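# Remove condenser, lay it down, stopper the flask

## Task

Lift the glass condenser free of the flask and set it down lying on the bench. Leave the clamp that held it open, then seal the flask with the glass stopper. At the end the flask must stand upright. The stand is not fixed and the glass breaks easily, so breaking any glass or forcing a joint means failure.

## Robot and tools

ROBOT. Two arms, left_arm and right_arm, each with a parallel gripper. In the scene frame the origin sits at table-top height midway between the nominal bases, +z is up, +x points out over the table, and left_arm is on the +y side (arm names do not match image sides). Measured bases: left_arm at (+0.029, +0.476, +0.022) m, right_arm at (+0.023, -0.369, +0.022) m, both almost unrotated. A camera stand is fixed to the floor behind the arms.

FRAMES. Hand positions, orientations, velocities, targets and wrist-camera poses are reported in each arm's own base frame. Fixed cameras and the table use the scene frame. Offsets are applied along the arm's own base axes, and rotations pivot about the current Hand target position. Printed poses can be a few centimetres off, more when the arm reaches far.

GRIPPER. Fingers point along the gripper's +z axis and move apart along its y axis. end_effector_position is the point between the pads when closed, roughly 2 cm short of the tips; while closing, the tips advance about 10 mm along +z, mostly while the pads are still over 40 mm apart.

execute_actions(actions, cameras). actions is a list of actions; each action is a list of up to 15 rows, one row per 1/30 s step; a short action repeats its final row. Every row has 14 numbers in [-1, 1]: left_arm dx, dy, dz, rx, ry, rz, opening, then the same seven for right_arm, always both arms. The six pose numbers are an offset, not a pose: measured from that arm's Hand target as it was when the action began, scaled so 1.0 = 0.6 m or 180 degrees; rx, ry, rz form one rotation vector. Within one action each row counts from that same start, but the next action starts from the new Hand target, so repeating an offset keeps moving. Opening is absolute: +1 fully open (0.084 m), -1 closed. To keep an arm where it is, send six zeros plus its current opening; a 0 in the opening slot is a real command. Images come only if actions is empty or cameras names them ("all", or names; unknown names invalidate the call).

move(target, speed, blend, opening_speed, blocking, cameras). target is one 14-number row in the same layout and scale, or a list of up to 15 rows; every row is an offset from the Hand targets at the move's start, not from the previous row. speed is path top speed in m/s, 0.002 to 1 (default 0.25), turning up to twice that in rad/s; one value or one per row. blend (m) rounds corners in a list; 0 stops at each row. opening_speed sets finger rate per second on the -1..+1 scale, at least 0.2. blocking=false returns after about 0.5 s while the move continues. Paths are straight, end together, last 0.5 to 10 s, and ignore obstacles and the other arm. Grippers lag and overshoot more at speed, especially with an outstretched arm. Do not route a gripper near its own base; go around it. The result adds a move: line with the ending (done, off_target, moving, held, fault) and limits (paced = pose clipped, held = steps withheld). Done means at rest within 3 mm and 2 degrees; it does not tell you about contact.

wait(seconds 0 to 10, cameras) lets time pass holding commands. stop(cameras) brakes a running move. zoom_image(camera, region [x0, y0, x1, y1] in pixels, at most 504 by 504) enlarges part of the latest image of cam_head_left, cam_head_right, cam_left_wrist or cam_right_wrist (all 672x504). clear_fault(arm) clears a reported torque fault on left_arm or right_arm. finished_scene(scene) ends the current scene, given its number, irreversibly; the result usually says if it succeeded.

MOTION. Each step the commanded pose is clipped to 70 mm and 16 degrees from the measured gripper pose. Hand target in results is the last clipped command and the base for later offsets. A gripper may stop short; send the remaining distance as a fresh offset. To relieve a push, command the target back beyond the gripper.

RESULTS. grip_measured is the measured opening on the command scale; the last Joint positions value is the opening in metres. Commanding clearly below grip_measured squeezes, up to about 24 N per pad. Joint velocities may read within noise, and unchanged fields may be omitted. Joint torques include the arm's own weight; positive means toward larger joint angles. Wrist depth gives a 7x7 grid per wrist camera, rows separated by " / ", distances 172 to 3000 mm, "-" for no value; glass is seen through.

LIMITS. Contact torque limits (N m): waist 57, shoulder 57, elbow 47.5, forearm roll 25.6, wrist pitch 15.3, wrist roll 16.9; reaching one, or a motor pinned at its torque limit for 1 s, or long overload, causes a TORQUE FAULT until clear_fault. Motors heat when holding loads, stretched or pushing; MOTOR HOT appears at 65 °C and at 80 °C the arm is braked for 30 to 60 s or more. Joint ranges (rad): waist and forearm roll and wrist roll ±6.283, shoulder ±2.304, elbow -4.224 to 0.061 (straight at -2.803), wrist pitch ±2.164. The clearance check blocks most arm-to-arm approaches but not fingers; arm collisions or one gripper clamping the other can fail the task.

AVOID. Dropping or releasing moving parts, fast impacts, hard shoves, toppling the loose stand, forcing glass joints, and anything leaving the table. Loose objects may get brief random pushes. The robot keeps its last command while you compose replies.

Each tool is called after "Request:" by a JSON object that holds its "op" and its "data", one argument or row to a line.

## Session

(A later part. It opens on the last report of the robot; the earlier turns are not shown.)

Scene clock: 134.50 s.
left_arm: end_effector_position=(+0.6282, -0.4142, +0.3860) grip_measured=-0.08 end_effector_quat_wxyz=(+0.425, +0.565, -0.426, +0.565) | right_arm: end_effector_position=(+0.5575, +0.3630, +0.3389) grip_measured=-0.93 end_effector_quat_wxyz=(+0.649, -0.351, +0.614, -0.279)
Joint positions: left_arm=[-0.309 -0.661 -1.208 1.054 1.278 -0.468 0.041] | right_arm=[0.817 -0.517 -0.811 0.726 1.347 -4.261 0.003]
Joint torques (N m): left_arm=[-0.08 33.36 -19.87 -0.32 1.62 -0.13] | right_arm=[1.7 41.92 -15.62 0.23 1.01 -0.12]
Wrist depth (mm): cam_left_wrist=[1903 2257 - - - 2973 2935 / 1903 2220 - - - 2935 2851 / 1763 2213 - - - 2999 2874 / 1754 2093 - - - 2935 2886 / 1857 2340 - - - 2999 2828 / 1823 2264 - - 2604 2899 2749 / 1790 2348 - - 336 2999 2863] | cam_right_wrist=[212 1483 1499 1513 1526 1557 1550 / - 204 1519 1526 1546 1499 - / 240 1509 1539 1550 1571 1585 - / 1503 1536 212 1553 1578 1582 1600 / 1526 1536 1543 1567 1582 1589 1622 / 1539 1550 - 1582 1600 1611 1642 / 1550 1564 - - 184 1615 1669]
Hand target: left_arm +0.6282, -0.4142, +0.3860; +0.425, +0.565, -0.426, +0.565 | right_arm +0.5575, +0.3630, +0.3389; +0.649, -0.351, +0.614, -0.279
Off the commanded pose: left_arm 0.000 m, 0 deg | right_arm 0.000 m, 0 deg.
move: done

Request:
{"op": "move", "data": {
  "target": [0,0,0,0,0,0,-0.12,0,0,0,-0.6072,-0.0692,0,-1],
  "speed": 0.4,
  "cameras": ["cam_right_wrist", "cam_left_wrist"]
}}

Scene clock: 137.97 s.
left_arm: end_effector_position=(+0.6282, -0.4142, +0.3860) grip_measured=-0.08 end_effector_quat_wxyz=(+0.425, +0.565, -0.426, +0.565) | right_arm: end_effector_position=(+0.5575, +0.3630, +0.3389) grip_measured=-0.93 end_effector_quat_wxyz=(-0.144, +0.704, -0.064, +0.693)
Joint positions: left_arm=[-0.309 -0.661 -1.208 1.054 1.278 -0.468 0.041] | right_arm=[0.817 -0.517 -0.811 0.726 1.348 -6.181 0.003]
Joint torques (N m): left_arm=[-0.92 33.23 -18.38 -0.35 1.63 0.15] | right_arm=[-8.91 27.65 -9.49 5.95 -3.92 -0.39]
Wrist depth (mm): cam_left_wrist=[1857 2228 - - - 2973 2851 / 1852 2228 - - - 2911 2863 / 1754 2220 - - - - 2874 / 1763 2068 - - - 2923 2816 / 1872 2325 - - - 2960 2828 / 1852 2264 - - 2575 2986 2685 / 1781 2317 - - 338 2999 2771] | cam_right_wrist=[1622 1600 1589 1550 1543 1529 1487 / 1626 209 1585 1564 1533 1519 1493 / 1626 1615 1582 1571 1533 1529 1526 / 1615 1604 1589 1578 1553 1526 1509 / 1634 1604 1607 1567 1546 1533 1509 / 173 179 189 1578 1550 240 212 / - 178 188 232 210 188 1462]
Hand target: left_arm +0.6282, -0.4142, +0.3860; +0.425, +0.565, -0.426, +0.565 | right_arm +0.5575, +0.3630, +0.3389; -0.144, +0.704, -0.064, +0.692
Off the commanded pose: left_arm 0.000 m, 0 deg | right_arm 0.000 m, 0 deg.
move: done
Images, in order (width x height): cam_left_wrist 672x504, cam_right_wrist 672x504.

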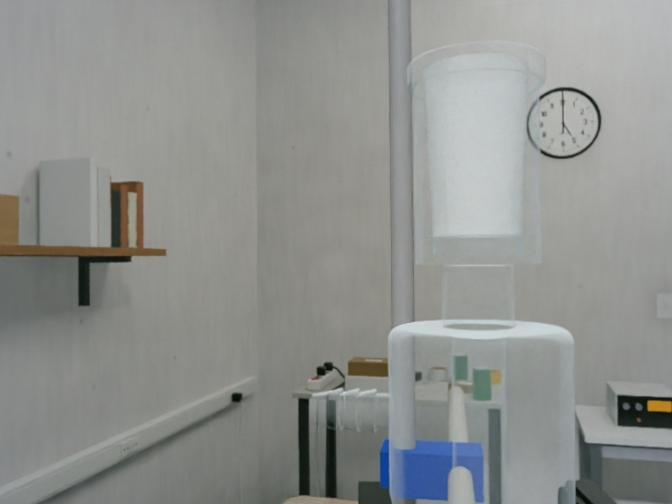

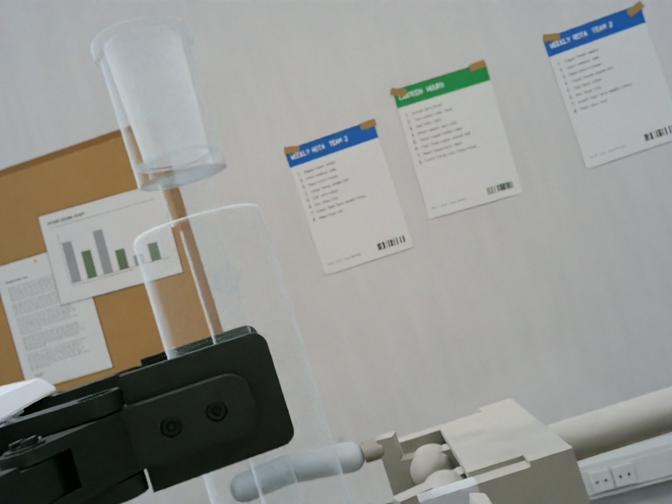

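Request:
{"op": "move", "data": {
  "target": [0,0,0,0,0,0,-0.12,0,0,0,0,0,0,-0.5],
  "opening_speed": 0.6
}}

Request:
{"op": "move", "data": {
  "target": [0,0,0,0,0,0,-0.12,-0.0828,-0.00943,0,0,0,0,-0.5],
  "speed": 0.1,
  "cameras": ["cam_right_wrist"]
}}

Request:
{"op": "move", "data": {
  "target": [0,0,0,0,0,0,-0.12,0,0,0,0.828,0.0943,0,-0.5],
  "speed": 0.8
}}

Request:
{"op": "move", "data": {
  "target": [0,0,0,0,0,0,-0.12,0,0,0,0.828,0.0943,0,-0.5],
  "speed": 0.8
}}

Request:
{"op": "move", "data": {
  "target": [0,0,0,0,0,0,-0.12,0,0,0,0.828,0.0943,0,-0.5],
  "speed": 0.8
}}

Request:
{"op": "move", "data": {
  "target": [0,0,0,0,0,0,-0.12,0,0,0,0.4968,0.0566,0,-0.5],
  "speed": 0.8,
  "cameras": ["cam_right_wrist"]
}}

Scene clock: 139.97 s.
left_arm: end_effector_position=(+0.6282, -0.4142, +0.3860) grip_measured=-0.08 end_effector_quat_wxyz=(+0.426, +0.565, -0.426, +0.565) | right_arm: end_effector_position=(+0.5575, +0.3630, +0.3389) grip_measured=-0.52 end_effector_quat_wxyz=(-0.144, +0.704, -0.064, +0.692)
Joint positions: left_arm=[-0.309 -0.661 -1.208 1.054 1.278 -0.468 0.041] | right_arm=[0.817 -0.517 -0.811 0.726 1.348 -6.181 0.021]
Joint torques (N m): left_arm=[-0.52 33.04 -19.77 -0.88 1.5 0.1] | right_arm=[3.52 41.99 -14.01 -0.86 2.93 0.14]
Wrist depth (mm): cam_left_wrist=[1893 2242 - - - 2899 2839 / 1867 2242 - - - 2923 2851 / 1754 2220 - - - 2986 2839 / 1741 2074 - - - 2986 2911 / 1877 2333 - - - 2973 2899 / 1847 2279 - - 2492 2935 2675 / 1772 2325 - - 337 2948 2851] | cam_right_wrist=[1630 1611 1578 1564 1536 1506 1496 / 1638 208 1582 1560 1543 1519 1496 / 1619 1589 1589 1557 1553 1526 1493 / 1630 1604 1593 1571 1553 1519 1509 / 1630 1604 1593 1578 1550 1523 1509 / 194 178 189 1578 1539 234 211 / - 184 188 232 198 183 1471]
Hand target: left_arm +0.6282, -0.4142, +0.3860; +0.425, +0.565, -0.426, +0.565 | right_arm +0.5575, +0.3630, +0.3389; -0.144, +0.704, -0.064, +0.692
Off the commanded pose: left_arm 0.000 m, 0 deg | right_arm 0.000 m, 0 deg.
move: done

Scene clock: 140.87 s.
left_arm: end_effector_position=(+0.6282, -0.4142, +0.3860) grip_measured=-0.08 end_effector_quat_wxyz=(+0.426, +0.565, -0.426, +0.565) | right_arm: end_effector_position=(+0.5078, +0.3574, +0.3389) grip_measured=-0.52 end_effector_quat_wxyz=(-0.144, +0.704, -0.064, +0.693)
Joint positions: left_arm=[-0.309 -0.661 -1.208 1.054 1.278 -0.468 0.041] | right_arm=[0.894 -0.456 -0.707 0.797 1.394 -6.166 0.021]
Joint torques (N m): left_arm=[-0.22 32.56 -21.75 -0.46 1.32 0.16] | right_arm=[1.2 40.58 -11.83 0.05 2.98 0.48]
Wrist depth (mm): cam_left_wrist=[1857 2257 - - - 2911 2911 / 1852 2271 - - - 2923 2886 / 1785 2178 - - - 2973 2874 / 1723 2026 - - - 2935 2839 / 1842 2333 - - - 2886 2851 / 1877 2242 - - 2492 2886 2749 / 1790 2309 - - 338 2973 2816] | cam_right_wrist=[1686 1657 1634 1626 1585 1571 1533 / - 1665 1642 1626 1585 1578 1539 / 1677 1657 1630 1615 1593 1567 1543 / 1677 1649 1657 1615 1596 1571 1543 / 1677 1642 1642 1611 1604 1582 - / 218 222 235 1619 293 261 1553 / 197 1673 1665 239 1546 1539 1519]
Hand target: left_arm +0.6282, -0.4142, +0.3860; +0.425, +0.565, -0.426, +0.565 | right_arm +0.5078, +0.3574, +0.3389; -0.144, +0.704, -0.064, +0.692
Off the commanded pose: left_arm 0.000 m, 0 deg | right_arm 0.000 m, 0 deg.
move: done
Images, in order (width x height): cam_right_wrist 672x504.

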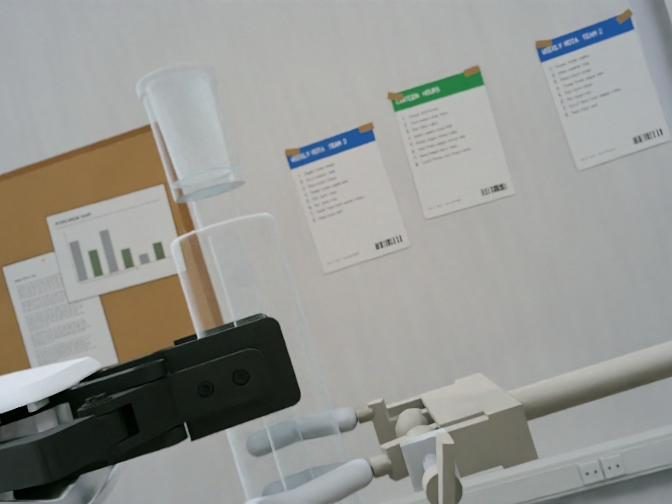

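Scene clock: 143.27 s.
left_arm: end_effector_position=(+0.6282, -0.4142, +0.3860) grip_measured=-0.08 end_effector_quat_wxyz=(+0.425, +0.565, -0.426, +0.565) | right_arm: end_effector_position=(+0.5078, +0.3574, +0.3389) grip_measured=-0.52 end_effector_quat_wxyz=(+0.706, -0.120, +0.697, -0.040)
Joint positions: left_arm=[-0.309 -0.661 -1.208 1.054 1.278 -0.468 0.041] | right_arm=[0.894 -0.455 -0.707 0.797 1.392 -3.548 0.021]
Joint torques (N m): left_arm=[-0.64 30.99 -22.11 -0.61 0.77 0.07] | right_arm=[0.07 32.24 -11.63 -1.47 2.89 0.25]
Wrist depth (mm): cam_left_wrist=[1898 2213 - - - 2999 2886 / 1919 2206 - - - 2973 2911 / 1776 2199 - - - 2973 2863 / 1736 2106 - - - 2973 2899 / 1847 2309 - - - - 2874 / 1888 2228 - - 2528 2999 2696 / 1772 2364 - - 337 2948 2793] | cam_right_wrist=[1536 290 262 262 239 234 1669 / 1546 1567 1582 1607 294 276 257 / 1546 1560 1578 1615 1642 1665 1694 / 1536 1557 1600 1619 1645 1653 1690 / 284 1553 1582 1615 1638 1661 1677 / 258 263 1589 298 1634 1657 1686 / 1539 1574 - 232 232 288 1681]
Hand target: left_arm +0.6282, -0.4142, +0.3860; +0.425, +0.565, -0.426, +0.565 | right_arm +0.5078, +0.3574, +0.3389; +0.706, -0.120, +0.697, -0.040
Off the commanded pose: left_arm 0.000 m, 0 deg | right_arm 0.000 m, 0 deg.
move: done; limits=paced

Scene clock: 145.67 s.
left_arm: end_effector_position=(+0.6282, -0.4142, +0.3860) grip_measured=-0.08 end_effector_quat_wxyz=(+0.425, +0.565, -0.426, +0.565) | right_arm: end_effector_position=(+0.5078, +0.3574, +0.3389) grip_measured=-0.52 end_effector_quat_wxyz=(+0.222, +0.642, +0.296, +0.672)
Joint positions: left_arm=[-0.309 -0.661 -1.208 1.054 1.278 -0.468 0.041] | right_arm=[0.894 -0.456 -0.707 0.796 1.393 -0.93 0.021]
Joint torques (N m): left_arm=[-0.63 33.06 -22.07 -1.09 0.66 0.04] | right_arm=[-1.95 30.87 -11.54 -1.66 3.02 0.28]
Wrist depth (mm): cam_left_wrist=[1888 2235 - - - 2999 2874 / 1867 2228 - - - 2973 2899 / 1790 2206 - - - 2973 2749 / 1754 2056 - - - - 2851 / 1862 2333 - - - 2960 2828 / 1877 2264 - - 2448 2911 2706 / 1785 2333 - - 338 2948 2816] | cam_right_wrist=[200 198 204 1669 1665 1649 1626 / - 201 197 1645 1634 1607 1619 / 1690 - 206 218 1630 1604 1582 / 1681 1669 - 230 1611 1582 1593 / 1611 1669 1645 1619 1600 1582 1571 / 1649 1593 1634 239 1585 1571 1557 / 1634 1607 1604 - 233 1557 1533]
Hand target: left_arm +0.6282, -0.4142, +0.3860; +0.425, +0.565, -0.426, +0.565 | right_arm +0.5078, +0.3574, +0.3389; +0.222, +0.642, +0.296, +0.672
Off the commanded pose: left_arm 0.000 m, 0 deg | right_arm 0.000 m, 0 deg.
move: done; limits=paced

Scene clock: 148.07 s.
left_arm: end_effector_position=(+0.6282, -0.4142, +0.3860) grip_measured=-0.08 end_effector_quat_wxyz=(+0.425, +0.565, -0.426, +0.565) | right_arm: end_effector_position=(+0.5078, +0.3574, +0.3389) grip_measured=-0.52 end_effector_quat_wxyz=(+0.591, -0.452, +0.544, -0.388)
Joint positions: left_arm=[-0.309 -0.661 -1.208 1.054 1.278 -0.468 0.041] | right_arm=[0.894 -0.456 -0.707 0.797 1.393 1.688 0.021]
Joint torques (N m): left_arm=[1.01 30.8 -22.27 -0.57 0.43 0.1] | right_arm=[-2.24 31.28 -11.12 -1.17 2.82 0.33]
Wrist depth (mm): cam_left_wrist=[1872 2242 - - - 2960 2851 / 1857 2235 - - - 2986 2863 / 1754 2242 - - - - 2863 / 1732 2093 - - - - 2899 / 1888 2348 - - - 2899 2911 / 1862 2213 - - 2510 - 2696 / 1785 2302 - - 338 2973 2863] | cam_right_wrist=[1543 1543 1543 262 294 1509 1593 / 1539 291 1574 1571 1582 1560 1593 / 1574 1582 1578 1578 1607 1604 1615 / 1582 1607 1596 1611 1626 1638 1630 / 1611 1604 1607 1619 1649 1645 - / 1622 1622 1642 1649 1634 1665 1673 / 1622 1645 1634 1645 279 1686 1677]
Hand target: left_arm +0.6282, -0.4142, +0.3860; +0.425, +0.565, -0.426, +0.565 | right_arm +0.5078, +0.3574, +0.3389; +0.591, -0.452, +0.544, -0.388
Off the commanded pose: left_arm 0.000 m, 0 deg | right_arm 0.000 m, 0 deg.
move: done; limits=paced

Scene clock: 149.80 s.
left_arm: end_effector_position=(+0.6282, -0.4142, +0.3860) grip_measured=-0.08 end_effector_quat_wxyz=(+0.425, +0.565, -0.426, +0.565) | right_arm: end_effector_position=(+0.5078, +0.3574, +0.3389) grip_measured=-0.52 end_effector_quat_wxyz=(+0.692, +0.064, +0.704, +0.144)
Joint positions: left_arm=[-0.309 -0.661 -1.208 1.054 1.278 -0.468 0.041] | right_arm=[0.894 -0.455 -0.707 0.796 1.392 3.259 0.021]
Joint torques (N m): left_arm=[0.43 34.39 -21.91 -0.97 0.53 0.09] | right_arm=[-1.27 32.1 -10.97 -1.48 2.86 0.33]
Wrist depth (mm): cam_left_wrist=[1857 2242 - - - 2999 2960 / 1882 2257 - - - 2839 2874 / 1741 2242 - - - - 2839 / 1763 2106 - - - 2973 2863 / 1888 2325 - - - 2999 2911 / 1882 2242 - - 2457 2973 2685 / 1776 2302 - - 337 2935 2828] | cam_right_wrist=[643 1585 1607 250 260 1706 1723 / 1550 261 266 1619 1649 1686 1715 / 1546 1582 1604 1622 1653 1673 1677 / 1539 1571 1600 1626 1645 1653 1681 / 1543 1557 1585 1607 1634 1653 1677 / 1529 1550 1589 1596 298 287 1649 / 1516 1543 262 238 243 286 284]
Hand target: left_arm +0.6282, -0.4142, +0.3860; +0.425, +0.565, -0.426, +0.565 | right_arm +0.5078, +0.3574, +0.3389; +0.692, +0.064, +0.704, +0.144
Off the commanded pose: left_arm 0.000 m, 0 deg | right_arm 0.000 m, 0 deg.
move: done
Images, in order (width x height): cam_right_wrist 672x504.

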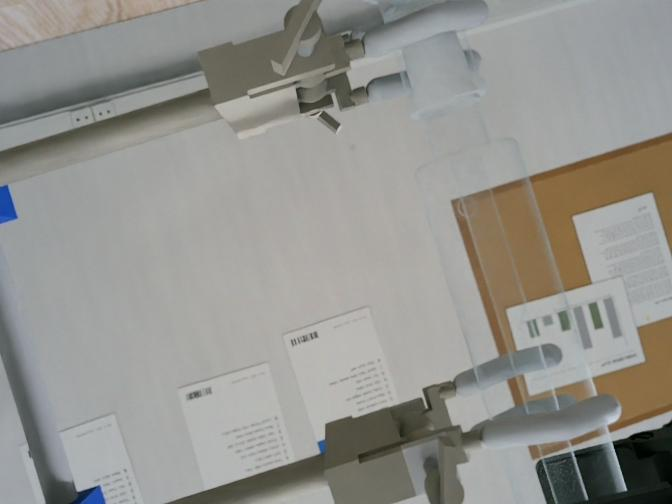

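Request:
{"op": "zoom_image", "data": {
  "camera": "cam_right_wrist",
  "region": [320, 370, 480, 504]
}}

Request:
{"op": "move", "data": {
  "target": [0,0,0,0,0,0,-0.12,0.0828,0.00943,0,0,0,0,-0.5],
  "speed": 0.07
}}

Request:
{"op": "move", "data": {
  "target": [0,0,0,0,0,0,-0.12,0,0,0,0,0,0,-1],
  "opening_speed": 0.3
}}

Scaled by 3.150 from the camera's 672x504 image, which has a finer 960x720 frame.

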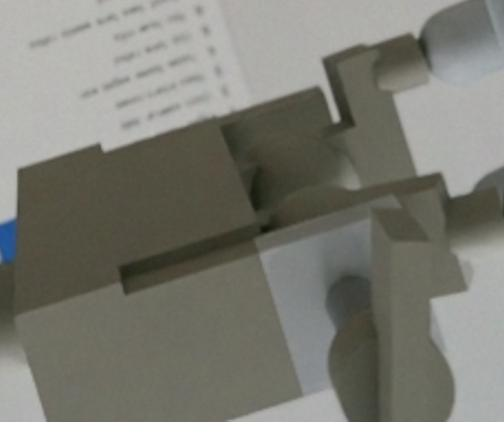

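Scene clock: 151.37 s.
left_arm: end_effector_position=(+0.6282, -0.4142, +0.3860) grip_measured=-0.08 end_effector_quat_wxyz=(+0.425, +0.565, -0.426, +0.565) | right_arm: end_effector_position=(+0.5575, +0.3630, +0.3389) grip_measured=-0.52 end_effector_quat_wxyz=(+0.692, +0.064, +0.704, +0.144)
Joint positions: left_arm=[-0.309 -0.661 -1.208 1.054 1.278 -0.468 0.041] | right_arm=[0.817 -0.516 -0.811 0.726 1.347 3.244 0.021]
Joint torques (N m): left_arm=[-0.91 33.77 -22.28 -1 0.65 0.12] | right_arm=[-0.43 34.46 -14.19 -1.33 1.33 -0.31]
Wrist depth (mm): cam_left_wrist=[1898 2220 - - - 2973 2863 / 1893 2271 - - - 2960 2874 / 1785 2228 - - - - 2863 / 1767 2112 - - - 2935 2874 / 1852 2348 - - - 2986 2911 / 1838 2249 - - 2448 2973 2727 / 1823 2372 - - 337 2960 2863] | cam_right_wrist=[- - 183 227 212 1645 1686 / 212 1480 1543 1571 1596 1634 1645 / 1506 1526 1543 1574 1596 1619 1630 / 1496 1523 1539 1571 1604 1604 1634 / 1487 1506 1536 1557 1578 1604 1630 / 1480 1499 1529 1550 1589 1593 1607 / 1474 1499 - 231 222 194 183]
Hand target: left_arm +0.6282, -0.4142, +0.3860; +0.425, +0.565, -0.426, +0.565 | right_arm +0.5575, +0.3630, +0.3389; +0.692, +0.064, +0.704, +0.144
Off the commanded pose: left_arm 0.000 m, 0 deg | right_arm 0.000 m, 0 deg.
move: done

Scene clock: 153.23 s.
left_arm: end_effector_position=(+0.6282, -0.4142, +0.3860) grip_measured=-0.08 end_effector_quat_wxyz=(+0.425, +0.565, -0.426, +0.565) | right_arm: end_effector_position=(+0.5575, +0.3631, +0.3390) grip_measured=-0.93 end_effector_quat_wxyz=(+0.692, +0.064, +0.704, +0.144)
Joint positions: left_arm=[-0.309 -0.661 -1.208 1.054 1.278 -0.468 0.041] | right_arm=[0.817 -0.516 -0.811 0.726 1.347 3.244 0.003]
Joint torques (N m): left_arm=[-1.57 31.93 -21.63 -0.81 0.58 -0.09] | right_arm=[-1.52 34.36 -10.37 2.16 1.35 -0.23]
Wrist depth (mm): cam_left_wrist=[1898 2257 - - - 2960 2886 / 1862 2249 - - - 2911 2816 / 1781 2220 - - - - 2771 / 1749 2087 - - - 2973 2828 / 1842 2356 - - - 2911 2923 / 1867 2213 - - 2492 2935 2738 / 1790 2348 - - 338 2999 2874] | cam_right_wrist=[- - 183 226 212 1645 1673 / 212 1490 1557 1574 1600 1626 1657 / 1496 1526 1543 1582 1607 1630 1638 / 1496 1519 1550 1571 1593 1611 1630 / 1499 1523 1536 1567 1589 1604 1638 / 1487 1499 1543 1557 1589 1589 1604 / 1474 1496 - 230 212 193 182]
Hand target: left_arm +0.6282, -0.4142, +0.3860; +0.425, +0.565, -0.426, +0.565 | right_arm +0.5575, +0.3630, +0.3389; +0.692, +0.064, +0.704, +0.144
Off the commanded pose: left_arm 0.000 m, 0 deg | right_arm 0.000 m, 0 deg.
move: done

Request:
{"op": "move", "data": {
  "target": [0,0,0,0,0,0,-0.12,0,0,0,-0.828,-0.0943,0,-1],
  "speed": 0.4
}}

Request:
{"op": "move", "data": {
  "target": [0,0,0,0,0,0,-0.12,0,0,0,-0.828,-0.0943,0,-1],
  "speed": 0.4
}}

Request:
{"op": "move", "data": {
  "target": [0,0,0,0,0,0,-0.12,0,0,0,-0.828,-0.0943,0,-1],
  "speed": 0.4
}}

Request:
{"op": "move", "data": {
  "target": [0,0,0,0,0,0,-0.12,0,0,0,-0.4968,-0.0566,0,-1],
  "speed": 0.4,
  "cameras": ["cam_right_wrist", "cam_left_wrist"]
}}

Scene clock: 157.53 s.
left_arm: end_effector_position=(+0.6282, -0.4142, +0.3860) grip_measured=-0.08 end_effector_quat_wxyz=(+0.425, +0.565, -0.426, +0.565) | right_arm: end_effector_position=(+0.5575, +0.3630, +0.3389) grip_measured=-0.93 end_effector_quat_wxyz=(-0.318, +0.663, -0.245, +0.632)
Joint positions: left_arm=[-0.309 -0.661 -1.208 1.054 1.278 -0.468 0.041] | right_arm=[0.818 -0.517 -0.811 0.726 1.348 0.626 0.003]
Joint torques (N m): left_arm=[-1.16 33.09 -22.53 0.16 1.44 0.11] | right_arm=[-0.7 35.46 -11.04 2.42 -1.88 -0.27]
Wrist depth (mm): cam_left_wrist=[1903 2220 - - - 2911 2923 / 1888 2235 - - - - 2816 / 1776 2228 - - - 2986 2851 / 1745 2106 - - - - 2828 / 1857 2348 - - - 2948 2899 / 1857 2206 - - 2566 - 2654 / 1776 2364 - - 336 2973 2886] | cam_right_wrist=[1574 1560 1550 1533 1519 1496 1487 / 1596 1567 1564 1539 1519 1523 245 / 1615 1589 1560 1557 1543 - 1513 / 1604 1604 1589 1567 1543 1529 214 / 1604 1593 1585 1571 1557 1543 1493 / 1630 1611 1607 1589 1546 212 1539 / - 1615 237 229 206 1499 1550]
Hand target: left_arm +0.6282, -0.4142, +0.3860; +0.425, +0.565, -0.426, +0.565 | right_arm +0.5575, +0.3630, +0.3389; -0.318, +0.663, -0.245, +0.632
Off the commanded pose: left_arm 0.000 m, 0 deg | right_arm 0.000 m, 0 deg.
move: done

Scene clock: 161.37 s.
left_arm: end_effector_position=(+0.6282, -0.4142, +0.3860) grip_measured=-0.08 end_effector_quat_wxyz=(+0.425, +0.565, -0.426, +0.565) | right_arm: end_effector_position=(+0.5575, +0.3630, +0.3389) grip_measured=-0.93 end_effector_quat_wxyz=(+0.528, +0.408, +0.578, +0.471)
Joint positions: left_arm=[-0.309 -0.661 -1.208 1.054 1.278 -0.468 0.041] | right_arm=[0.817 -0.517 -0.811 0.725 1.348 -1.992 0.003]
Joint torques (N m): left_arm=[-0.76 32.5 -21.78 -0.82 1.99 0.06] | right_arm=[-10.91 33.99 -12.06 6.29 -0.95 -0.3]
Wrist depth (mm): cam_left_wrist=[1888 2220 - - - 2911 2899 / 1893 2192 - - - 2874 2828 / 1749 2235 - - - 2923 2899 / 1772 2056 - - - 2973 2851 / 1852 2294 - - - 2911 2805 / 1877 2242 - - 2547 2973 2727 / 1781 2348 - - 338 2948 2851] | cam_right_wrist=[683 1634 1634 1645 1634 - 185 / 1585 1600 1607 1607 1607 - 197 / 227 1589 1585 1593 1600 - 233 / 205 1546 1564 1567 1585 - 184 / 269 1546 1564 1557 - 179 185 / 1455 1536 1536 1546 230 1550 189 / 1446 1509 1513 1523 1523 1536 1533]
Hand target: left_arm +0.6282, -0.4142, +0.3860; +0.425, +0.565, -0.426, +0.565 | right_arm +0.5575, +0.3630, +0.3389; +0.528, +0.408, +0.578, +0.471
Off the commanded pose: left_arm 0.000 m, 0 deg | right_arm 0.000 m, 0 deg.
move: done

Scene clock: 165.20 s.
left_arm: end_effector_position=(+0.6282, -0.4142, +0.3860) grip_measured=-0.08 end_effector_quat_wxyz=(+0.425, +0.565, -0.426, +0.565) | right_arm: end_effector_position=(+0.5575, +0.3630, +0.3389) grip_measured=-0.93 end_effector_quat_wxyz=(+0.591, -0.452, +0.544, -0.388)
Joint positions: left_arm=[-0.309 -0.661 -1.208 1.054 1.278 -0.468 0.041] | right_arm=[0.818 -0.517 -0.811 0.726 1.348 -4.611 0.003]
Joint torques (N m): left_arm=[-0.02 33.07 -19.32 -0.58 1.8 0.04] | right_arm=[-4.68 39.68 -15.3 2.67 -0.43 -0.21]
Wrist depth (mm): cam_left_wrist=[1872 2220 - - - 2960 2851 / 1888 2206 - - - 2935 2923 / 1767 2228 - - - 2986 2874 / 1758 2074 - - - - 2911 / 1852 2381 - - - 2999 2839 / 1882 2220 - - 2595 2911 2675 / 1776 2325 - - 338 2911 2771] | cam_right_wrist=[1493 - 205 241 1513 1526 1536 / 242 244 1523 1519 1529 1526 1546 / 1523 1526 1536 1543 1546 1557 1567 / 1533 1543 1550 1567 1560 1574 1533 / 1546 1550 1567 1567 1585 1574 1533 / 1560 1574 - 1593 1585 1615 1611 / 1582 1585 - 1593 1578 1622 1630]
Hand target: left_arm +0.6282, -0.4142, +0.3860; +0.425, +0.565, -0.426, +0.565 | right_arm +0.5575, +0.3630, +0.3389; +0.591, -0.452, +0.544, -0.388
Off the commanded pose: left_arm 0.000 m, 0 deg | right_arm 0.000 m, 0 deg.
move: done

Scene clock: 167.73 s.
left_arm: end_effector_position=(+0.6282, -0.4142, +0.3860) grip_measured=-0.08 end_effector_quat_wxyz=(+0.425, +0.565, -0.426, +0.565) | right_arm: end_effector_position=(+0.5575, +0.3630, +0.3389) grip_measured=-0.93 end_effector_quat_wxyz=(-0.144, +0.704, -0.064, +0.693)
Joint positions: left_arm=[-0.309 -0.661 -1.208 1.054 1.278 -0.468 0.041] | right_arm=[0.817 -0.517 -0.811 0.726 1.348 -6.181 0.003]
Joint torques (N m): left_arm=[-0.04 33.53 -19.16 -0.14 1.89 0.1] | right_arm=[-10.81 31.45 -11.93 6.14 -2.82 -0.34]
Wrist depth (mm): cam_left_wrist=[1867 2264 - - - - 2886 / 1877 2178 - - - 2973 2886 / 1736 2220 - - - 2960 2886 / 1723 2038 - - - 2960 2923 / 1872 2340 - - - 2999 2816 / 1882 2242 - - 2528 2935 2644 / 1790 2340 - - 337 2960 2816] | cam_right_wrist=[1634 1600 1574 1567 1550 1526 1496 / 1638 209 1589 1571 1539 1506 1499 / 1607 1611 1589 1557 1546 1513 1503 / 1626 1604 1589 1557 1553 1533 1516 / 1615 1604 1600 1578 1546 1526 1513 / 173 179 189 1582 1543 238 212 / - 178 188 233 208 186 1462]
Hand target: left_arm +0.6282, -0.4142, +0.3860; +0.425, +0.565, -0.426, +0.565 | right_arm +0.5575, +0.3630, +0.3389; -0.144, +0.704, -0.064, +0.693
Off the commanded pose: left_arm 0.000 m, 0 deg | right_arm 0.000 m, 0 deg.
move: done
Images, in order (width x height): cam_left_wrist 672x504, cam_right_wrist 672x504.

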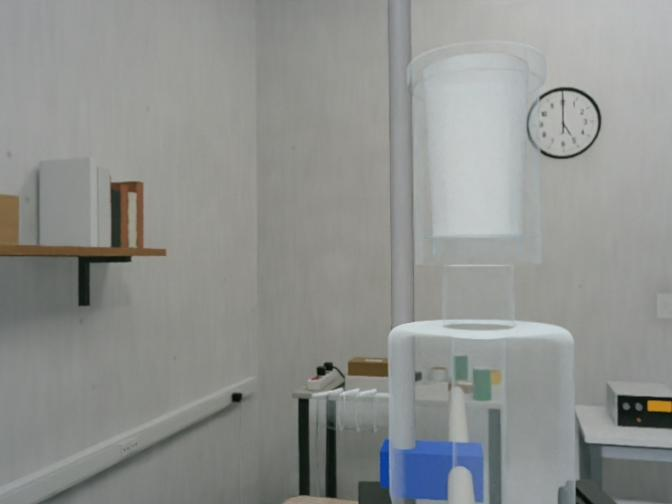

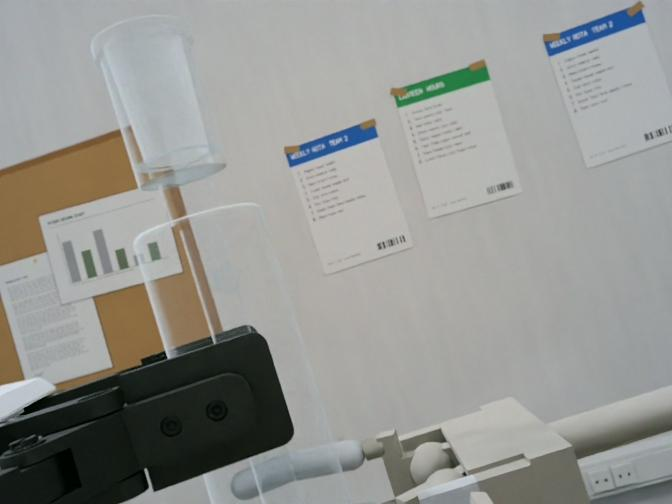

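Request:
{"op": "move", "data": {
  "target": [0,0,0,0,0,0,-0.12,0,0,0,0,0,0,-0.5],
  "opening_speed": 0.6
}}

Request:
{"op": "move", "data": {
  "target": [0,0,0,0,0,0,-0.12,-0.0828,-0.00943,0,0,0,0,-0.5],
  "speed": 0.1,
  "cameras": ["cam_right_wrist"]
}}

Request:
{"op": "zoom_image", "data": {
  "camera": "cam_right_wrist",
  "region": [220, 360, 500, 504]
}}

Scene clock: 169.33 s.
left_arm: end_effector_position=(+0.6282, -0.4142, +0.3860) grip_measured=-0.08 end_effector_quat_wxyz=(+0.426, +0.565, -0.426, +0.565) | right_arm: end_effector_position=(+0.5575, +0.3630, +0.3389) grip_measured=-0.52 end_effector_quat_wxyz=(-0.144, +0.704, -0.064, +0.693)
Joint positions: left_arm=[-0.309 -0.661 -1.208 1.054 1.278 -0.468 0.041] | right_arm=[0.817 -0.517 -0.811 0.726 1.348 -6.181 0.021]
Joint torques (N m): left_arm=[0.73 31.61 -19.38 -0.79 1.69 0.06] | right_arm=[3.11 42.9 -12.49 -1.39 2.98 0.1]
Wrist depth (mm): cam_left_wrist=[1862 2235 - - - 2999 2935 / 1872 2228 - - - 2899 2828 / 1741 2206 - - - 2935 2816 / 1754 2062 - - - 2960 2874 / 1877 2364 - - - 2960 2863 / 1867 2286 - - 2604 2986 2675 / 1804 2302 - - 337 2960 2839] | cam_right_wrist=[1626 1600 1582 1560 1539 1523 1487 / 1615 208 1585 1567 1526 1529 1499 / 1619 1611 1589 1571 1539 1523 1496 / 1622 1604 1600 1567 1543 1513 1506 / 1630 1607 1578 1571 1543 1533 1509 / 194 178 189 1582 1553 234 211 / - 184 188 232 197 183 1465]
Hand target: left_arm +0.6282, -0.4142, +0.3860; +0.425, +0.565, -0.426, +0.565 | right_arm +0.5575, +0.3630, +0.3389; -0.144, +0.704, -0.064, +0.693
Off the commanded pose: left_arm 0.000 m, 0 deg | right_arm 0.000 m, 0 deg.
move: done

Scene clock: 170.23 s.
left_arm: end_effector_position=(+0.6282, -0.4142, +0.3860) grip_measured=-0.08 end_effector_quat_wxyz=(+0.426, +0.565, -0.426, +0.565) | right_arm: end_effector_position=(+0.5078, +0.3574, +0.3389) grip_measured=-0.52 end_effector_quat_wxyz=(-0.144, +0.704, -0.064, +0.693)
Joint positions: left_arm=[-0.309 -0.661 -1.208 1.054 1.278 -0.468 0.041] | right_arm=[0.894 -0.456 -0.707 0.797 1.394 -6.166 0.021]
Joint torques (N m): left_arm=[0.27 32.85 -20.32 -0.21 1.16 0.13] | right_arm=[4.21 38.51 -11.46 0.55 2.94 0.24]
Wrist depth (mm): cam_left_wrist=[1862 2271 - - - 2999 2851 / 1867 2228 - - - 2899 2816 / 1763 2213 - - - - 2923 / 1745 2087 - - - 2960 2886 / 1888 2397 - - - 2986 2839 / 1862 2249 - - 2538 2911 2664 / 1795 2356 - - 338 - 2816] | cam_right_wrist=[1677 1669 1638 1619 1607 1571 1533 / - 1645 1638 1626 1596 1560 1546 / 1673 1669 1649 1615 1585 1571 1557 / 1686 1653 1657 1615 1604 1578 1539 / 1673 1649 1630 1634 1600 1578 - / 218 222 235 1619 275 261 1553 / 197 1677 1665 235 1543 1536 1523]
Hand target: left_arm +0.6282, -0.4142, +0.3860; +0.425, +0.565, -0.426, +0.565 | right_arm +0.5078, +0.3574, +0.3389; -0.144, +0.704, -0.064, +0.693
Off the commanded pose: left_arm 0.000 m, 0 deg | right_arm 0.000 m, 0 deg.
move: done
Images, in order (width x height): cam_right_wrist 672x504.

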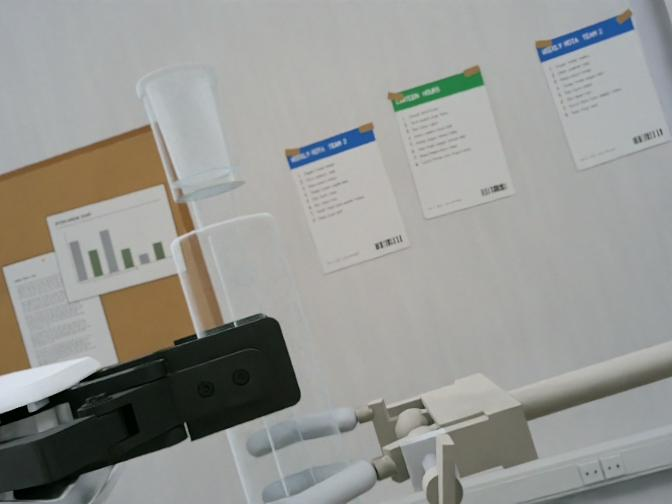

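Scaled by 1.800 from the camera's 672x504 image, which has a finer 960x720 frame.

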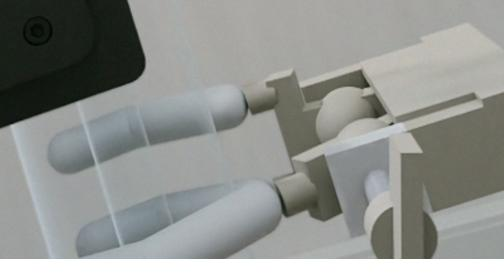

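Request:
{"op": "move", "data": {
  "target": [0,0,0,0,0,0,-0.12,-0.0552,-0.0063,0,0.6624,0.0755,0,-0.5],
  "speed": 0.7
}}

Request:
{"op": "move", "data": {
  "target": [0,0,0,0,0,0,-0.12,-0.0552,-0.0063,0,0.6624,0.0755,0,-0.5],
  "speed": 0.7
}}

Request:
{"op": "move", "data": {
  "target": [0,0,0,0,0,0,-0.12,-0.0552,-0.0063,0,0.6624,0.0755,0,-0.5],
  "speed": 0.7,
  "cameras": ["cam_right_wrist", "cam_head_left"]
}}

Scene clock: 173.63 s.
left_arm: end_effector_position=(+0.6282, -0.4142, +0.3860) grip_measured=-0.08 end_effector_quat_wxyz=(+0.425, +0.565, -0.426, +0.565) | right_arm: end_effector_position=(+0.4747, +0.3536, +0.3389) grip_measured=-0.52 end_effector_quat_wxyz=(+0.671, -0.296, +0.642, -0.222)
Joint positions: left_arm=[-0.309 -0.661 -1.208 1.054 1.278 -0.468 0.041] | right_arm=[0.953 -0.418 -0.644 0.852 1.42 -4.063 0.021]
Joint torques (N m): left_arm=[-0.09 32.58 -22.44 -0.46 0.65 0.2] | right_arm=[-0.96 29.54 -10.73 -1.27 3.07 0.29]
Wrist depth (mm): cam_left_wrist=[1857 2249 - - - 2999 2828 / 1888 2192 - - - 2948 2816 / 1795 2242 - - - 2960 2899 / 1754 2099 - - - 2948 2863 / 1857 2333 - - - - 2886 / 1898 2249 - - 2585 2935 2675 / 1767 2317 - - 337 2935 2828] | cam_right_wrist=[1553 1585 1596 1619 1560 720 413 / 1560 1578 1596 1611 1634 318 267 / - 293 1619 1642 1657 - 308 / 1589 1607 1619 1638 1657 1686 312 / 1604 1611 1622 1649 1694 1702 1711 / 1607 1630 - 266 1673 1715 1736 / 1630 1630 1649 1690 316 1711 1736]
Hand target: left_arm +0.6282, -0.4142, +0.3860; +0.425, +0.565, -0.426, +0.565 | right_arm +0.4747, +0.3536, +0.3389; +0.671, -0.296, +0.642, -0.222
Off the commanded pose: left_arm 0.000 m, 0 deg | right_arm 0.000 m, 0 deg.
move: done

Scene clock: 175.83 s.
left_arm: end_effector_position=(+0.6282, -0.4142, +0.3860) grip_measured=-0.08 end_effector_quat_wxyz=(+0.425, +0.565, -0.426, +0.565) | right_arm: end_effector_position=(+0.4415, +0.3498, +0.3389) grip_measured=-0.52 end_effector_quat_wxyz=(+0.528, +0.408, +0.578, +0.471)
Joint positions: left_arm=[-0.309 -0.661 -1.208 1.054 1.278 -0.468 0.041] | right_arm=[1.018 -0.382 -0.585 0.914 1.446 -1.959 0.021]
Joint torques (N m): left_arm=[-1.21 32.16 -21.81 -1.2 0.69 0.03] | right_arm=[0.84 27.66 -11.32 -1.36 3.04 0.32]
Wrist depth (mm): cam_left_wrist=[1877 2257 - - - 2899 2886 / 1872 2228 - - - 2935 2839 / 1745 2257 - - - 2999 2839 / 1745 2087 - - - 2923 2863 / 1862 2340 - - - 2986 2839 / 1872 2309 - - 2556 2986 2696 / 1804 2325 - - 336 2960 2899] | cam_right_wrist=[681 1732 1767 1772 1749 281 266 / 374 1719 1749 1736 - 270 271 / 381 1681 1702 1702 - 277 276 / 366 324 1694 1698 - 293 1719 / 292 1634 1669 - 351 305 1698 / 298 1634 1653 1665 1649 1661 1677 / 1560 1622 1634 1634 1638 1649 1657]
Hand target: left_arm +0.6282, -0.4142, +0.3860; +0.425, +0.565, -0.426, +0.565 | right_arm +0.4416, +0.3498, +0.3389; +0.528, +0.408, +0.578, +0.471
Off the commanded pose: left_arm 0.000 m, 0 deg | right_arm 0.000 m, 0 deg.
move: done

Scene clock: 178.03 s.
left_arm: end_effector_position=(+0.6282, -0.4142, +0.3860) grip_measured=-0.08 end_effector_quat_wxyz=(+0.425, +0.565, -0.426, +0.565) | right_arm: end_effector_position=(+0.4084, +0.3460, +0.3389) grip_measured=-0.52 end_effector_quat_wxyz=(-0.144, +0.704, -0.065, +0.693)
Joint positions: left_arm=[-0.309 -0.661 -1.208 1.054 1.278 -0.468 0.041] | right_arm=[1.091 -0.35 -0.533 0.986 1.469 0.144 0.021]
Joint torques (N m): left_arm=[0.36 31.99 -22.08 -0.77 0.6 0.01] | right_arm=[1.87 24.99 -9.84 -0.97 3.05 0.43]
Wrist depth (mm): cam_left_wrist=[1893 2235 - - - 2960 2851 / 1882 2172 - - - 2935 2911 / 1758 2220 - - - - 2863 / 1736 2080 - - - 2973 2935 / 1882 2348 - - - 2948 2828 / 1847 2257 - - 2585 2999 2675 / 1763 2317 - - 336 2960 2816] | cam_right_wrist=[1785 1767 1749 1723 1686 1665 1645 / 1795 1776 1749 1723 1698 1661 1657 / 1785 1758 1749 1719 1686 1673 1653 / 1767 1767 1745 1728 1698 1677 1661 / 1781 1754 338 1732 1698 363 379 / 300 307 386 387 1686 1677 1653 / 1795 1785 1758 1741 1698 1638 1645]
Hand target: left_arm +0.6282, -0.4142, +0.3860; +0.425, +0.565, -0.426, +0.565 | right_arm +0.4084, +0.3460, +0.3389; -0.144, +0.704, -0.065, +0.693
Off the commanded pose: left_arm 0.000 m, 0 deg | right_arm 0.000 m, 0 deg.
move: done
Images, in order (width x height): cam_head_left 672x504, cam_right_wrist 672x504.

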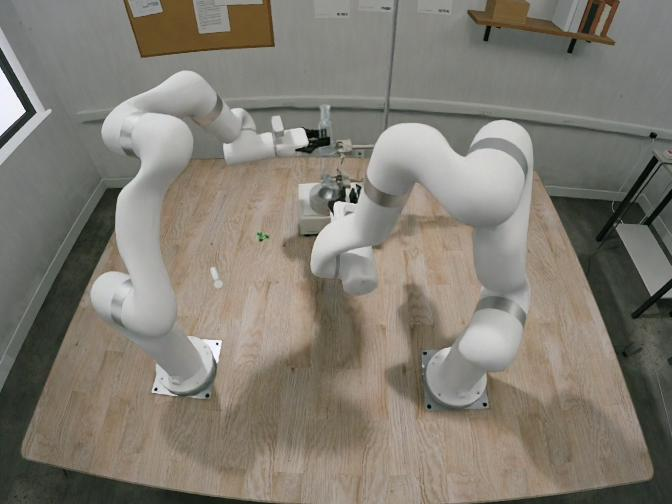

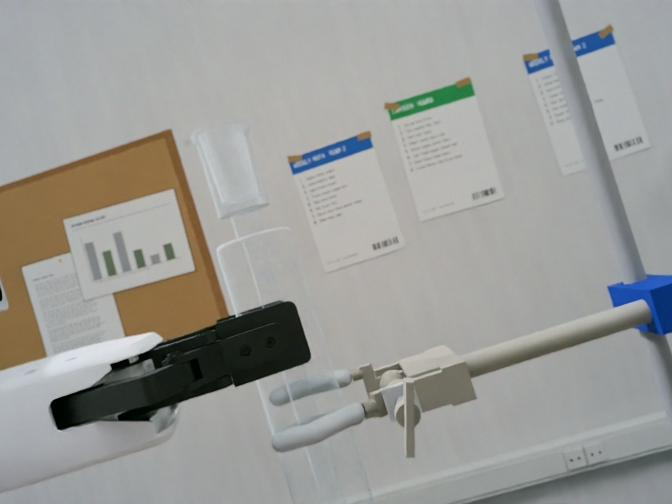

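Request:
{"op": "move", "data": {
  "target": [0,0,0,0,0,0,-0.12,-0.05,0,-0.2,-0.1021,-0.0116,0,-0.5],
  "speed": 0.2,
  "cameras": ["cam_right_wrist"]
}}

Request:
{"op": "zoom_image", "data": {
  "camera": "cam_right_wrist",
  "region": [200, 100, 450, 300]
}}

Scene clock: 179.87 s.
left_arm: end_effector_position=(+0.6282, -0.4142, +0.3860) grip_measured=-0.08 end_effector_quat_wxyz=(+0.425, +0.565, -0.426, +0.565) | right_arm: end_effector_position=(+0.3784, +0.3460, +0.2190) grip_measured=-0.52 end_effector_quat_wxyz=(-0.031, +0.705, +0.049, +0.707)
Joint positions: left_arm=[-0.309 -0.661 -1.208 1.054 1.278 -0.468 0.041] | right_arm=[1.168 -0.706 -0.575 1.059 1.636 0.087 0.021]
Joint torques (N m): left_arm=[-0.97 34.35 -22.29 -0.78 0.68 0.09] | right_arm=[3.23 32.8 -7.82 0.83 2.91 0]
Wrist depth (mm): cam_left_wrist=[1872 2228 - - - 2986 2839 / 1867 2235 - - - 2999 2923 / 1732 2185 - - - 2948 2874 / 1732 2106 - - - 2874 2863 / 1877 2325 - - - 2948 2851 / 1872 2228 - - 2604 2973 2706 / 1799 2325 - - 336 - 2863] | cam_right_wrist=[328 333 1799 1754 1745 1711 1711 / 364 363 398 1754 1728 1728 1681 / 1828 1828 1781 419 1732 1702 417 / 1833 1799 1781 1772 1723 1719 1681 / 1828 1813 1790 1763 1741 1706 1669 / 1833 1795 1781 1736 1698 1702 426 / 1813 1795 1772 440 1645 1661 1619]
Hand target: left_arm +0.6282, -0.4142, +0.3860; +0.425, +0.565, -0.426, +0.565 | right_arm +0.3784, +0.3460, +0.2189; -0.031, +0.705, +0.049, +0.707
Off the commanded pose: left_arm 0.000 m, 0 deg | right_arm 0.000 m, 0 deg.
move: done
Images, in order (width x height): cam_right_wrist 672x504.

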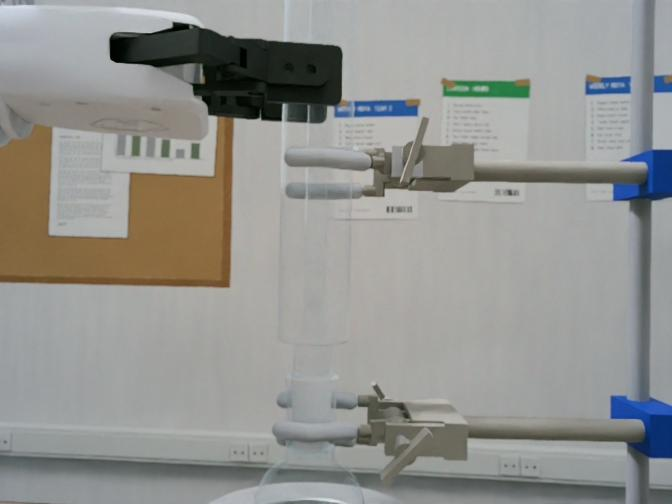

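Scaled by 2.016 from the camera's 672x504 image, which has a finer 960x720 frame.

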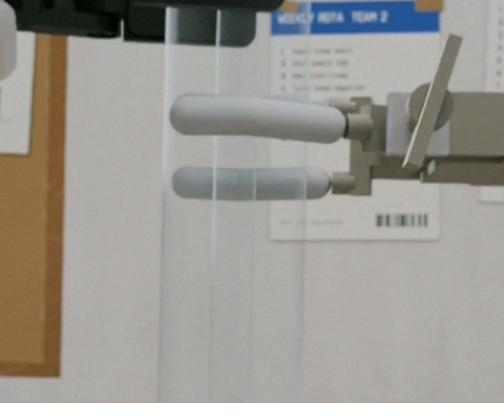

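Request:
{"op": "move", "data": {
  "target": [0,0,0,0,0,0,-0.35,0,0,0,0,0,0,-0.5],
  "opening_speed": 0.25
}}

Request:
{"op": "move", "data": {
  "target": [0,0,0.00833,0,0,0,-0.35,0,0,0,0,0,0,-0.5],
  "speed": 0.015,
  "cameras": ["cam_right_wrist"]
}}

Scene clock: 182.97 s.
left_arm: end_effector_position=(+0.6282, -0.4142, +0.3860) grip_measured=-0.08 end_effector_quat_wxyz=(+0.425, +0.565, -0.426, +0.565) | right_arm: end_effector_position=(+0.3784, +0.3460, +0.2189) grip_measured=-0.52 end_effector_quat_wxyz=(-0.031, +0.705, +0.049, +0.707)
Joint positions: left_arm=[-0.309 -0.661 -1.208 1.054 1.278 -0.468 0.041] | right_arm=[1.168 -0.706 -0.575 1.059 1.636 0.087 0.021]
Joint torques (N m): left_arm=[-1.87 30.48 -22.39 -0.79 0.67 0.2] | right_arm=[4.05 31.52 -8.49 1.42 2.63 0.16]
Wrist depth (mm): cam_left_wrist=[1888 2199 - - - - 2899 / 1888 2220 - - - - 2911 / 1772 2249 - - - 2911 2805 / 1698 2112 - - - - 2935 / 1882 2356 - - - - 2816 / 1852 2235 - - 2528 2973 2675 / 1776 2302 - - 338 - 2839] | cam_right_wrist=[328 333 1785 1758 1745 1723 1694 / 365 363 398 1758 1732 1715 1690 / 1823 1804 1781 419 1723 1715 417 / 1838 1799 1772 1763 1732 1711 1686 / 1847 1809 1790 1767 1736 1711 1686 / 1833 1804 1776 1749 1719 1711 427 / 1813 1804 1772 440 1657 1657 1619]
Hand target: left_arm +0.6282, -0.4142, +0.3860; +0.425, +0.565, -0.426, +0.565 | right_arm +0.3784, +0.3460, +0.2189; -0.031, +0.705, +0.049, +0.707
Off the commanded pose: left_arm 0.000 m, 0 deg | right_arm 0.000 m, 0 deg.
move: done

Scene clock: 183.67 s.
left_arm: end_effector_position=(+0.6282, -0.4142, +0.3910) grip_measured=-0.08 end_effector_quat_wxyz=(+0.425, +0.565, -0.426, +0.565) | right_arm: end_effector_position=(+0.3784, +0.3460, +0.2189) grip_measured=-0.52 end_effector_quat_wxyz=(-0.031, +0.705, +0.049, +0.707)
Joint positions: left_arm=[-0.309 -0.653 -1.208 1.056 1.274 -0.476 0.041] | right_arm=[1.168 -0.706 -0.575 1.059 1.636 0.087 0.021]
Joint torques (N m): left_arm=[-0.23 39.94 -25.87 -0.06 0.95 -0.63] | right_arm=[3.22 31.15 -8.38 0.86 2.48 0.11]
Wrist depth (mm): cam_left_wrist=[1877 2235 - - - 2973 2874 / 1867 2228 - - - 2960 2899 / 1736 2242 - - - - 2935 / 1728 2106 - - - - 2899 / 1857 2333 - - - 2999 2899 / 1862 2309 - - 2483 - 2760 / 1767 2340 - - 371 2986 2839] | cam_right_wrist=[328 333 355 1776 1754 1715 1686 / 363 344 415 1741 1732 1719 1681 / 1818 1809 1781 418 1702 1711 418 / 1818 1799 1790 1754 1741 1702 1686 / 1833 1813 1781 1754 1736 1715 1681 / 1823 1799 1776 1745 1715 1711 427 / 1818 1795 1728 439 1669 1661 1604]
Hand target: left_arm +0.6282, -0.4142, +0.3910; +0.425, +0.565, -0.426, +0.565 | right_arm +0.3784, +0.3460, +0.2189; -0.031, +0.705, +0.049, +0.707
Off the commanded pose: left_arm 0.000 m, 0 deg | right_arm 0.000 m, 0 deg.
move: done
Images, in order (width x height): cam_right_wrist 672x504.

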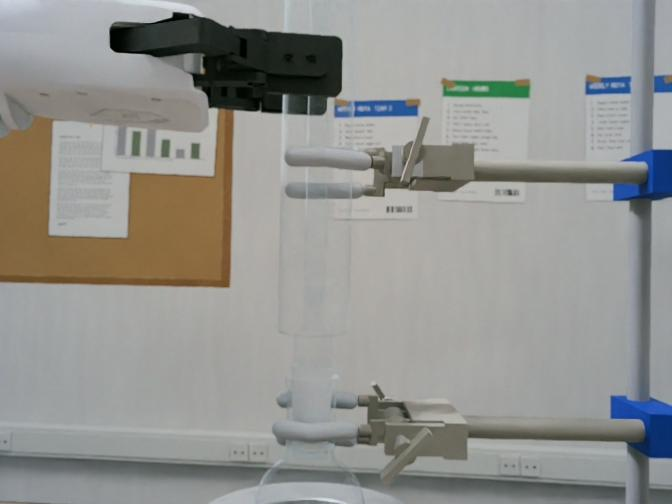

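Request:
{"op": "move", "data": {
  "target": [0,0,0.02,0,0,0,-0.35,0,0,0,0,0,0,-0.5],
  "speed": 0.02,
  "cameras": ["cam_right_wrist"]
}}

Request:
{"op": "move", "data": {
  "target": [0,0,0.02833,0,0,0,-0.35,0,0,0,0,0,0,-0.5],
  "speed": 0.02,
  "cameras": ["cam_right_wrist"]
}}

Scene clock: 190.00 s.
left_arm: end_effector_position=(+0.6282, -0.4142, +0.4030) grip_measured=-0.08 end_effector_quat_wxyz=(+0.425, +0.565, -0.426, +0.565) | right_arm: end_effector_position=(+0.3784, +0.3460, +0.2189) grip_measured=-0.52 end_effector_quat_wxyz=(-0.031, +0.705, +0.049, +0.707)
Joint positions: left_arm=[-0.309 -0.634 -1.21 1.062 1.263 -0.496 0.041] | right_arm=[1.168 -0.706 -0.575 1.059 1.636 0.087 0.021]
Joint torques (N m): left_arm=[-1.4 38.05 -26.22 -0.09 0.77 -0.38] | right_arm=[3.72 33.33 -8.2 0.92 2.02 0.08]
Wrist depth (mm): cam_left_wrist=[1914 2257 - - - 2986 2839 / 1862 2220 - - - 2886 2899 / 1758 2228 - - - 2999 2839 / 1758 2206 - - - 2973 2911 / 1862 2381 - - - 2999 2863 / 1867 2294 - - 2585 2948 2828 / 1804 2348 - - - 2948 2851] | cam_right_wrist=[328 332 356 1754 1736 1736 1694 / 1818 1795 1763 1763 1741 1719 1681 / 1813 1804 1795 418 1728 1711 417 / 1804 1804 1763 1772 1723 1702 1681 / 1828 1813 1781 1772 1741 1711 1681 / 1842 1795 1776 407 1715 1698 427 / 1823 1795 1723 439 1665 1661 1607]
Hand target: left_arm +0.6282, -0.4142, +0.4030; +0.425, +0.565, -0.426, +0.565 | right_arm +0.3784, +0.3460, +0.2189; -0.031, +0.705, +0.049, +0.707
Off the commanded pose: left_arm 0.000 m, 0 deg | right_arm 0.000 m, 0 deg.
move: done
Images, in order (width x height): cam_right_wrist 672x504.

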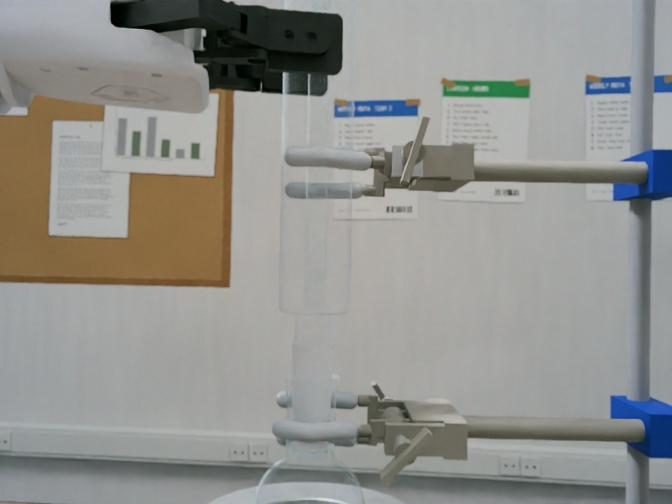

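Scene clock: 191.10 s.
left_arm: end_effector_position=(+0.6282, -0.4142, +0.4200) grip_measured=-0.08 end_effector_quat_wxyz=(+0.425, +0.565, -0.426, +0.565) | right_arm: end_effector_position=(+0.3784, +0.3460, +0.2189) grip_measured=-0.52 end_effector_quat_wxyz=(-0.031, +0.705, +0.049, +0.707)
Joint positions: left_arm=[-0.309 -0.607 -1.215 1.071 1.248 -0.524 0.041] | right_arm=[1.168 -0.706 -0.575 1.059 1.636 0.087 0.021]
Joint torques (N m): left_arm=[-1.17 37.99 -26.53 0.05 0.8 -0.26] | right_arm=[2.75 32.21 -8.6 1.28 2.12 0.07]
Wrist depth (mm): cam_left_wrist=[1867 2242 - - - 2923 2874 / 1862 2228 - - - 2960 2935 / 1785 2206 - - - 2948 2874 / 1804 1919 - - - 2935 2874 / 1882 2356 - - - 2935 2863 / 1842 2333 - - 2604 2986 2863 / 1828 2356 - - - 2960 2899] | cam_right_wrist=[338 336 386 1758 1758 1719 1694 / 1838 1795 1781 1772 1732 1728 1694 / 1828 1809 1772 418 1719 1702 417 / 1828 1804 1781 1767 1732 1702 1686 / 1842 1813 1767 1745 1723 1719 1686 / 1833 1804 1776 407 1711 1706 427 / 1818 1813 1736 438 1669 1665 1626]
Hand target: left_arm +0.6282, -0.4142, +0.4200; +0.425, +0.565, -0.426, +0.565 | right_arm +0.3784, +0.3460, +0.2189; -0.031, +0.705, +0.049, +0.707
Off the commanded pose: left_arm 0.000 m, 0 deg | right_arm 0.000 m, 0 deg.
move: done
Images, in order (width x height): cam_right_wrist 672x504.

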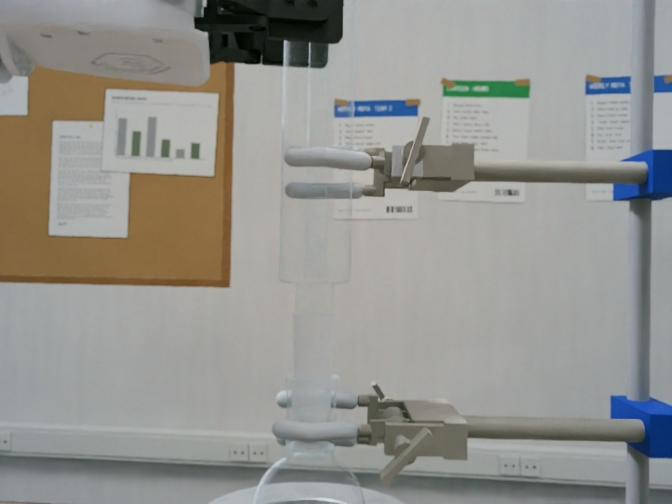

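Request:
{"op": "move", "data": {
  "target": [0,0,0.02,0,0,0,-0.35,0,0,0,0,0,0,-0.5],
  "speed": 0.02
}}

Request:
{"op": "move", "data": {
  "target": [0,0,0.01,0,0,0,-0.35,0,0,0,0,0,0,-0.5],
  "speed": 0.02,
  "cameras": ["cam_right_wrist", "cam_left_wrist"]
}}

Request:
{"op": "zoom_image", "data": {
  "camera": "cam_right_wrist",
  "region": [230, 220, 400, 480]
}}

Scene clock: 192.33 s.
left_arm: end_effector_position=(+0.6282, -0.4142, +0.4320) grip_measured=-0.08 end_effector_quat_wxyz=(+0.425, +0.565, -0.426, +0.565) | right_arm: end_effector_position=(+0.3784, +0.3460, +0.2189) grip_measured=-0.52 end_effector_quat_wxyz=(-0.031, +0.705, +0.049, +0.707)
Joint positions: left_arm=[-0.309 -0.59 -1.219 1.077 1.238 -0.544 0.041] | right_arm=[1.168 -0.706 -0.575 1.059 1.636 0.087 0.021]
Joint torques (N m): left_arm=[-1.95 37.41 -26.4 -0.24 0.88 -0.34] | right_arm=[4.05 33.14 -8.19 1.32 2.05 0.17]
Wrist depth (mm): cam_left_wrist=[1857 2235 - - - 2935 2899 / 1903 2271 - - - - 2839 / 1763 2264 - - - 2986 2863 / 1763 1930 - - - 2948 2863 / 1872 2389 - - - 2960 2874 / 1862 2294 - 2738 2604 2923 2839 / 1776 2348 - - - - 2294] | cam_right_wrist=[364 363 416 1767 1728 1719 1706 / 1833 1813 1772 1772 1723 1719 1673 / 1818 1795 1781 418 1728 1715 418 / 1828 1785 1772 1749 1732 1719 1673 / 1833 1813 1772 1745 1741 1711 1673 / 1838 1804 1781 408 1715 1702 426 / 1833 1804 1719 438 1661 1661 1611]
Hand target: left_arm +0.6282, -0.4142, +0.4320; +0.425, +0.565, -0.426, +0.565 | right_arm +0.3784, +0.3460, +0.2189; -0.031, +0.705, +0.049, +0.707
Off the commanded pose: left_arm 0.000 m, 0 deg | right_arm 0.000 m, 0 deg.
move: done

Scene clock: 193.03 s.
left_arm: end_effector_position=(+0.6282, -0.4142, +0.4380) grip_measured=-0.08 end_effector_quat_wxyz=(+0.425, +0.565, -0.426, +0.565) | right_arm: end_effector_position=(+0.3784, +0.3460, +0.2189) grip_measured=-0.52 end_effector_quat_wxyz=(-0.031, +0.705, +0.049, +0.707)
Joint positions: left_arm=[-0.309 -0.581 -1.222 1.081 1.233 -0.555 0.041] | right_arm=[1.168 -0.706 -0.575 1.059 1.636 0.087 0.021]
Joint torques (N m): left_arm=[-3.13 38.25 -26.47 -0.14 0.81 -0.36] | right_arm=[3.74 31.36 -8.06 0.91 2.22 0.18]
Wrist depth (mm): cam_left_wrist=[1872 2264 - - - 2999 2986 / 1882 2185 - - - 2986 2805 / 1795 2220 - - - 2999 2816 / 1763 1979 - - - 2899 2816 / 1867 2333 - - - 2935 2863 / 1893 2381 - 2805 2634 2999 2839 / 1804 2348 - - - 2948 2340] | cam_right_wrist=[386 381 427 1763 1741 1719 1698 / 1809 1795 1767 1776 1732 1719 1690 / 1828 1799 1781 418 1715 1702 417 / 1818 1809 1776 1763 1741 1702 1677 / 1838 1799 1776 1749 1728 1706 1669 / 1838 1799 1758 1745 1711 1694 427 / 1818 1804 1719 439 1669 1649 1619]
Hand target: left_arm +0.6282, -0.4142, +0.4380; +0.425, +0.565, -0.426, +0.565 | right_arm +0.3784, +0.3460, +0.2189; -0.031, +0.705, +0.049, +0.707
Off the commanded pose: left_arm 0.000 m, 0 deg | right_arm 0.000 m, 0 deg.
move: done
Images, in order (width x height): cam_left_wrist 672x504, cam_right_wrist 672x504.

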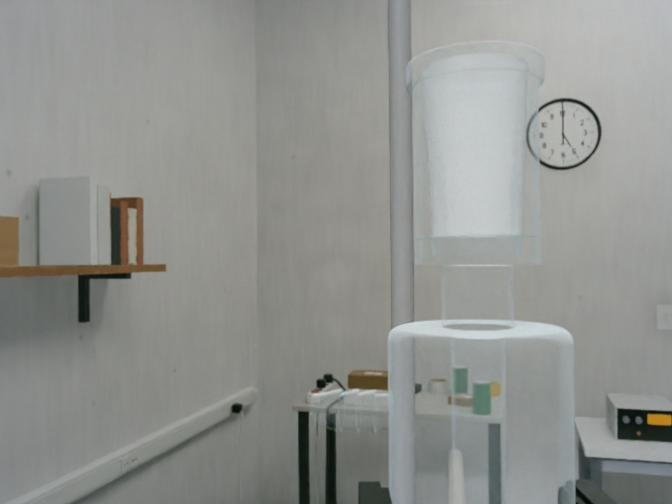

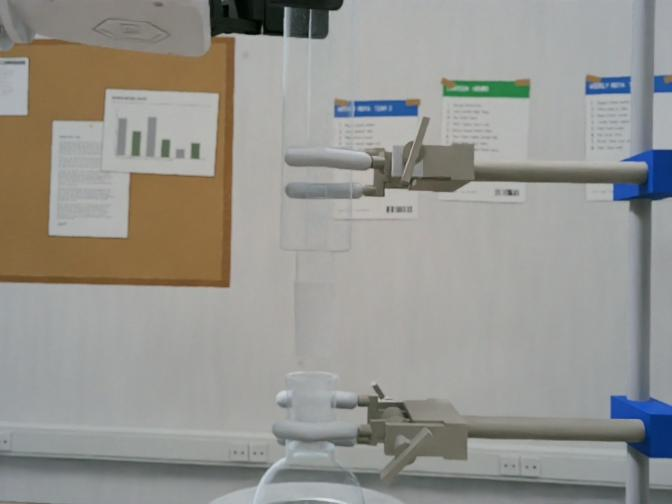

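Scaled by 1.938 from the camera's 672x504 image, which has a finer 960x720 frame.

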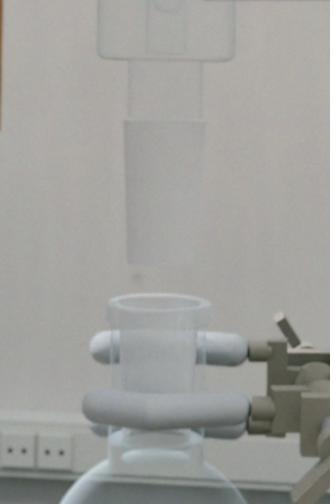

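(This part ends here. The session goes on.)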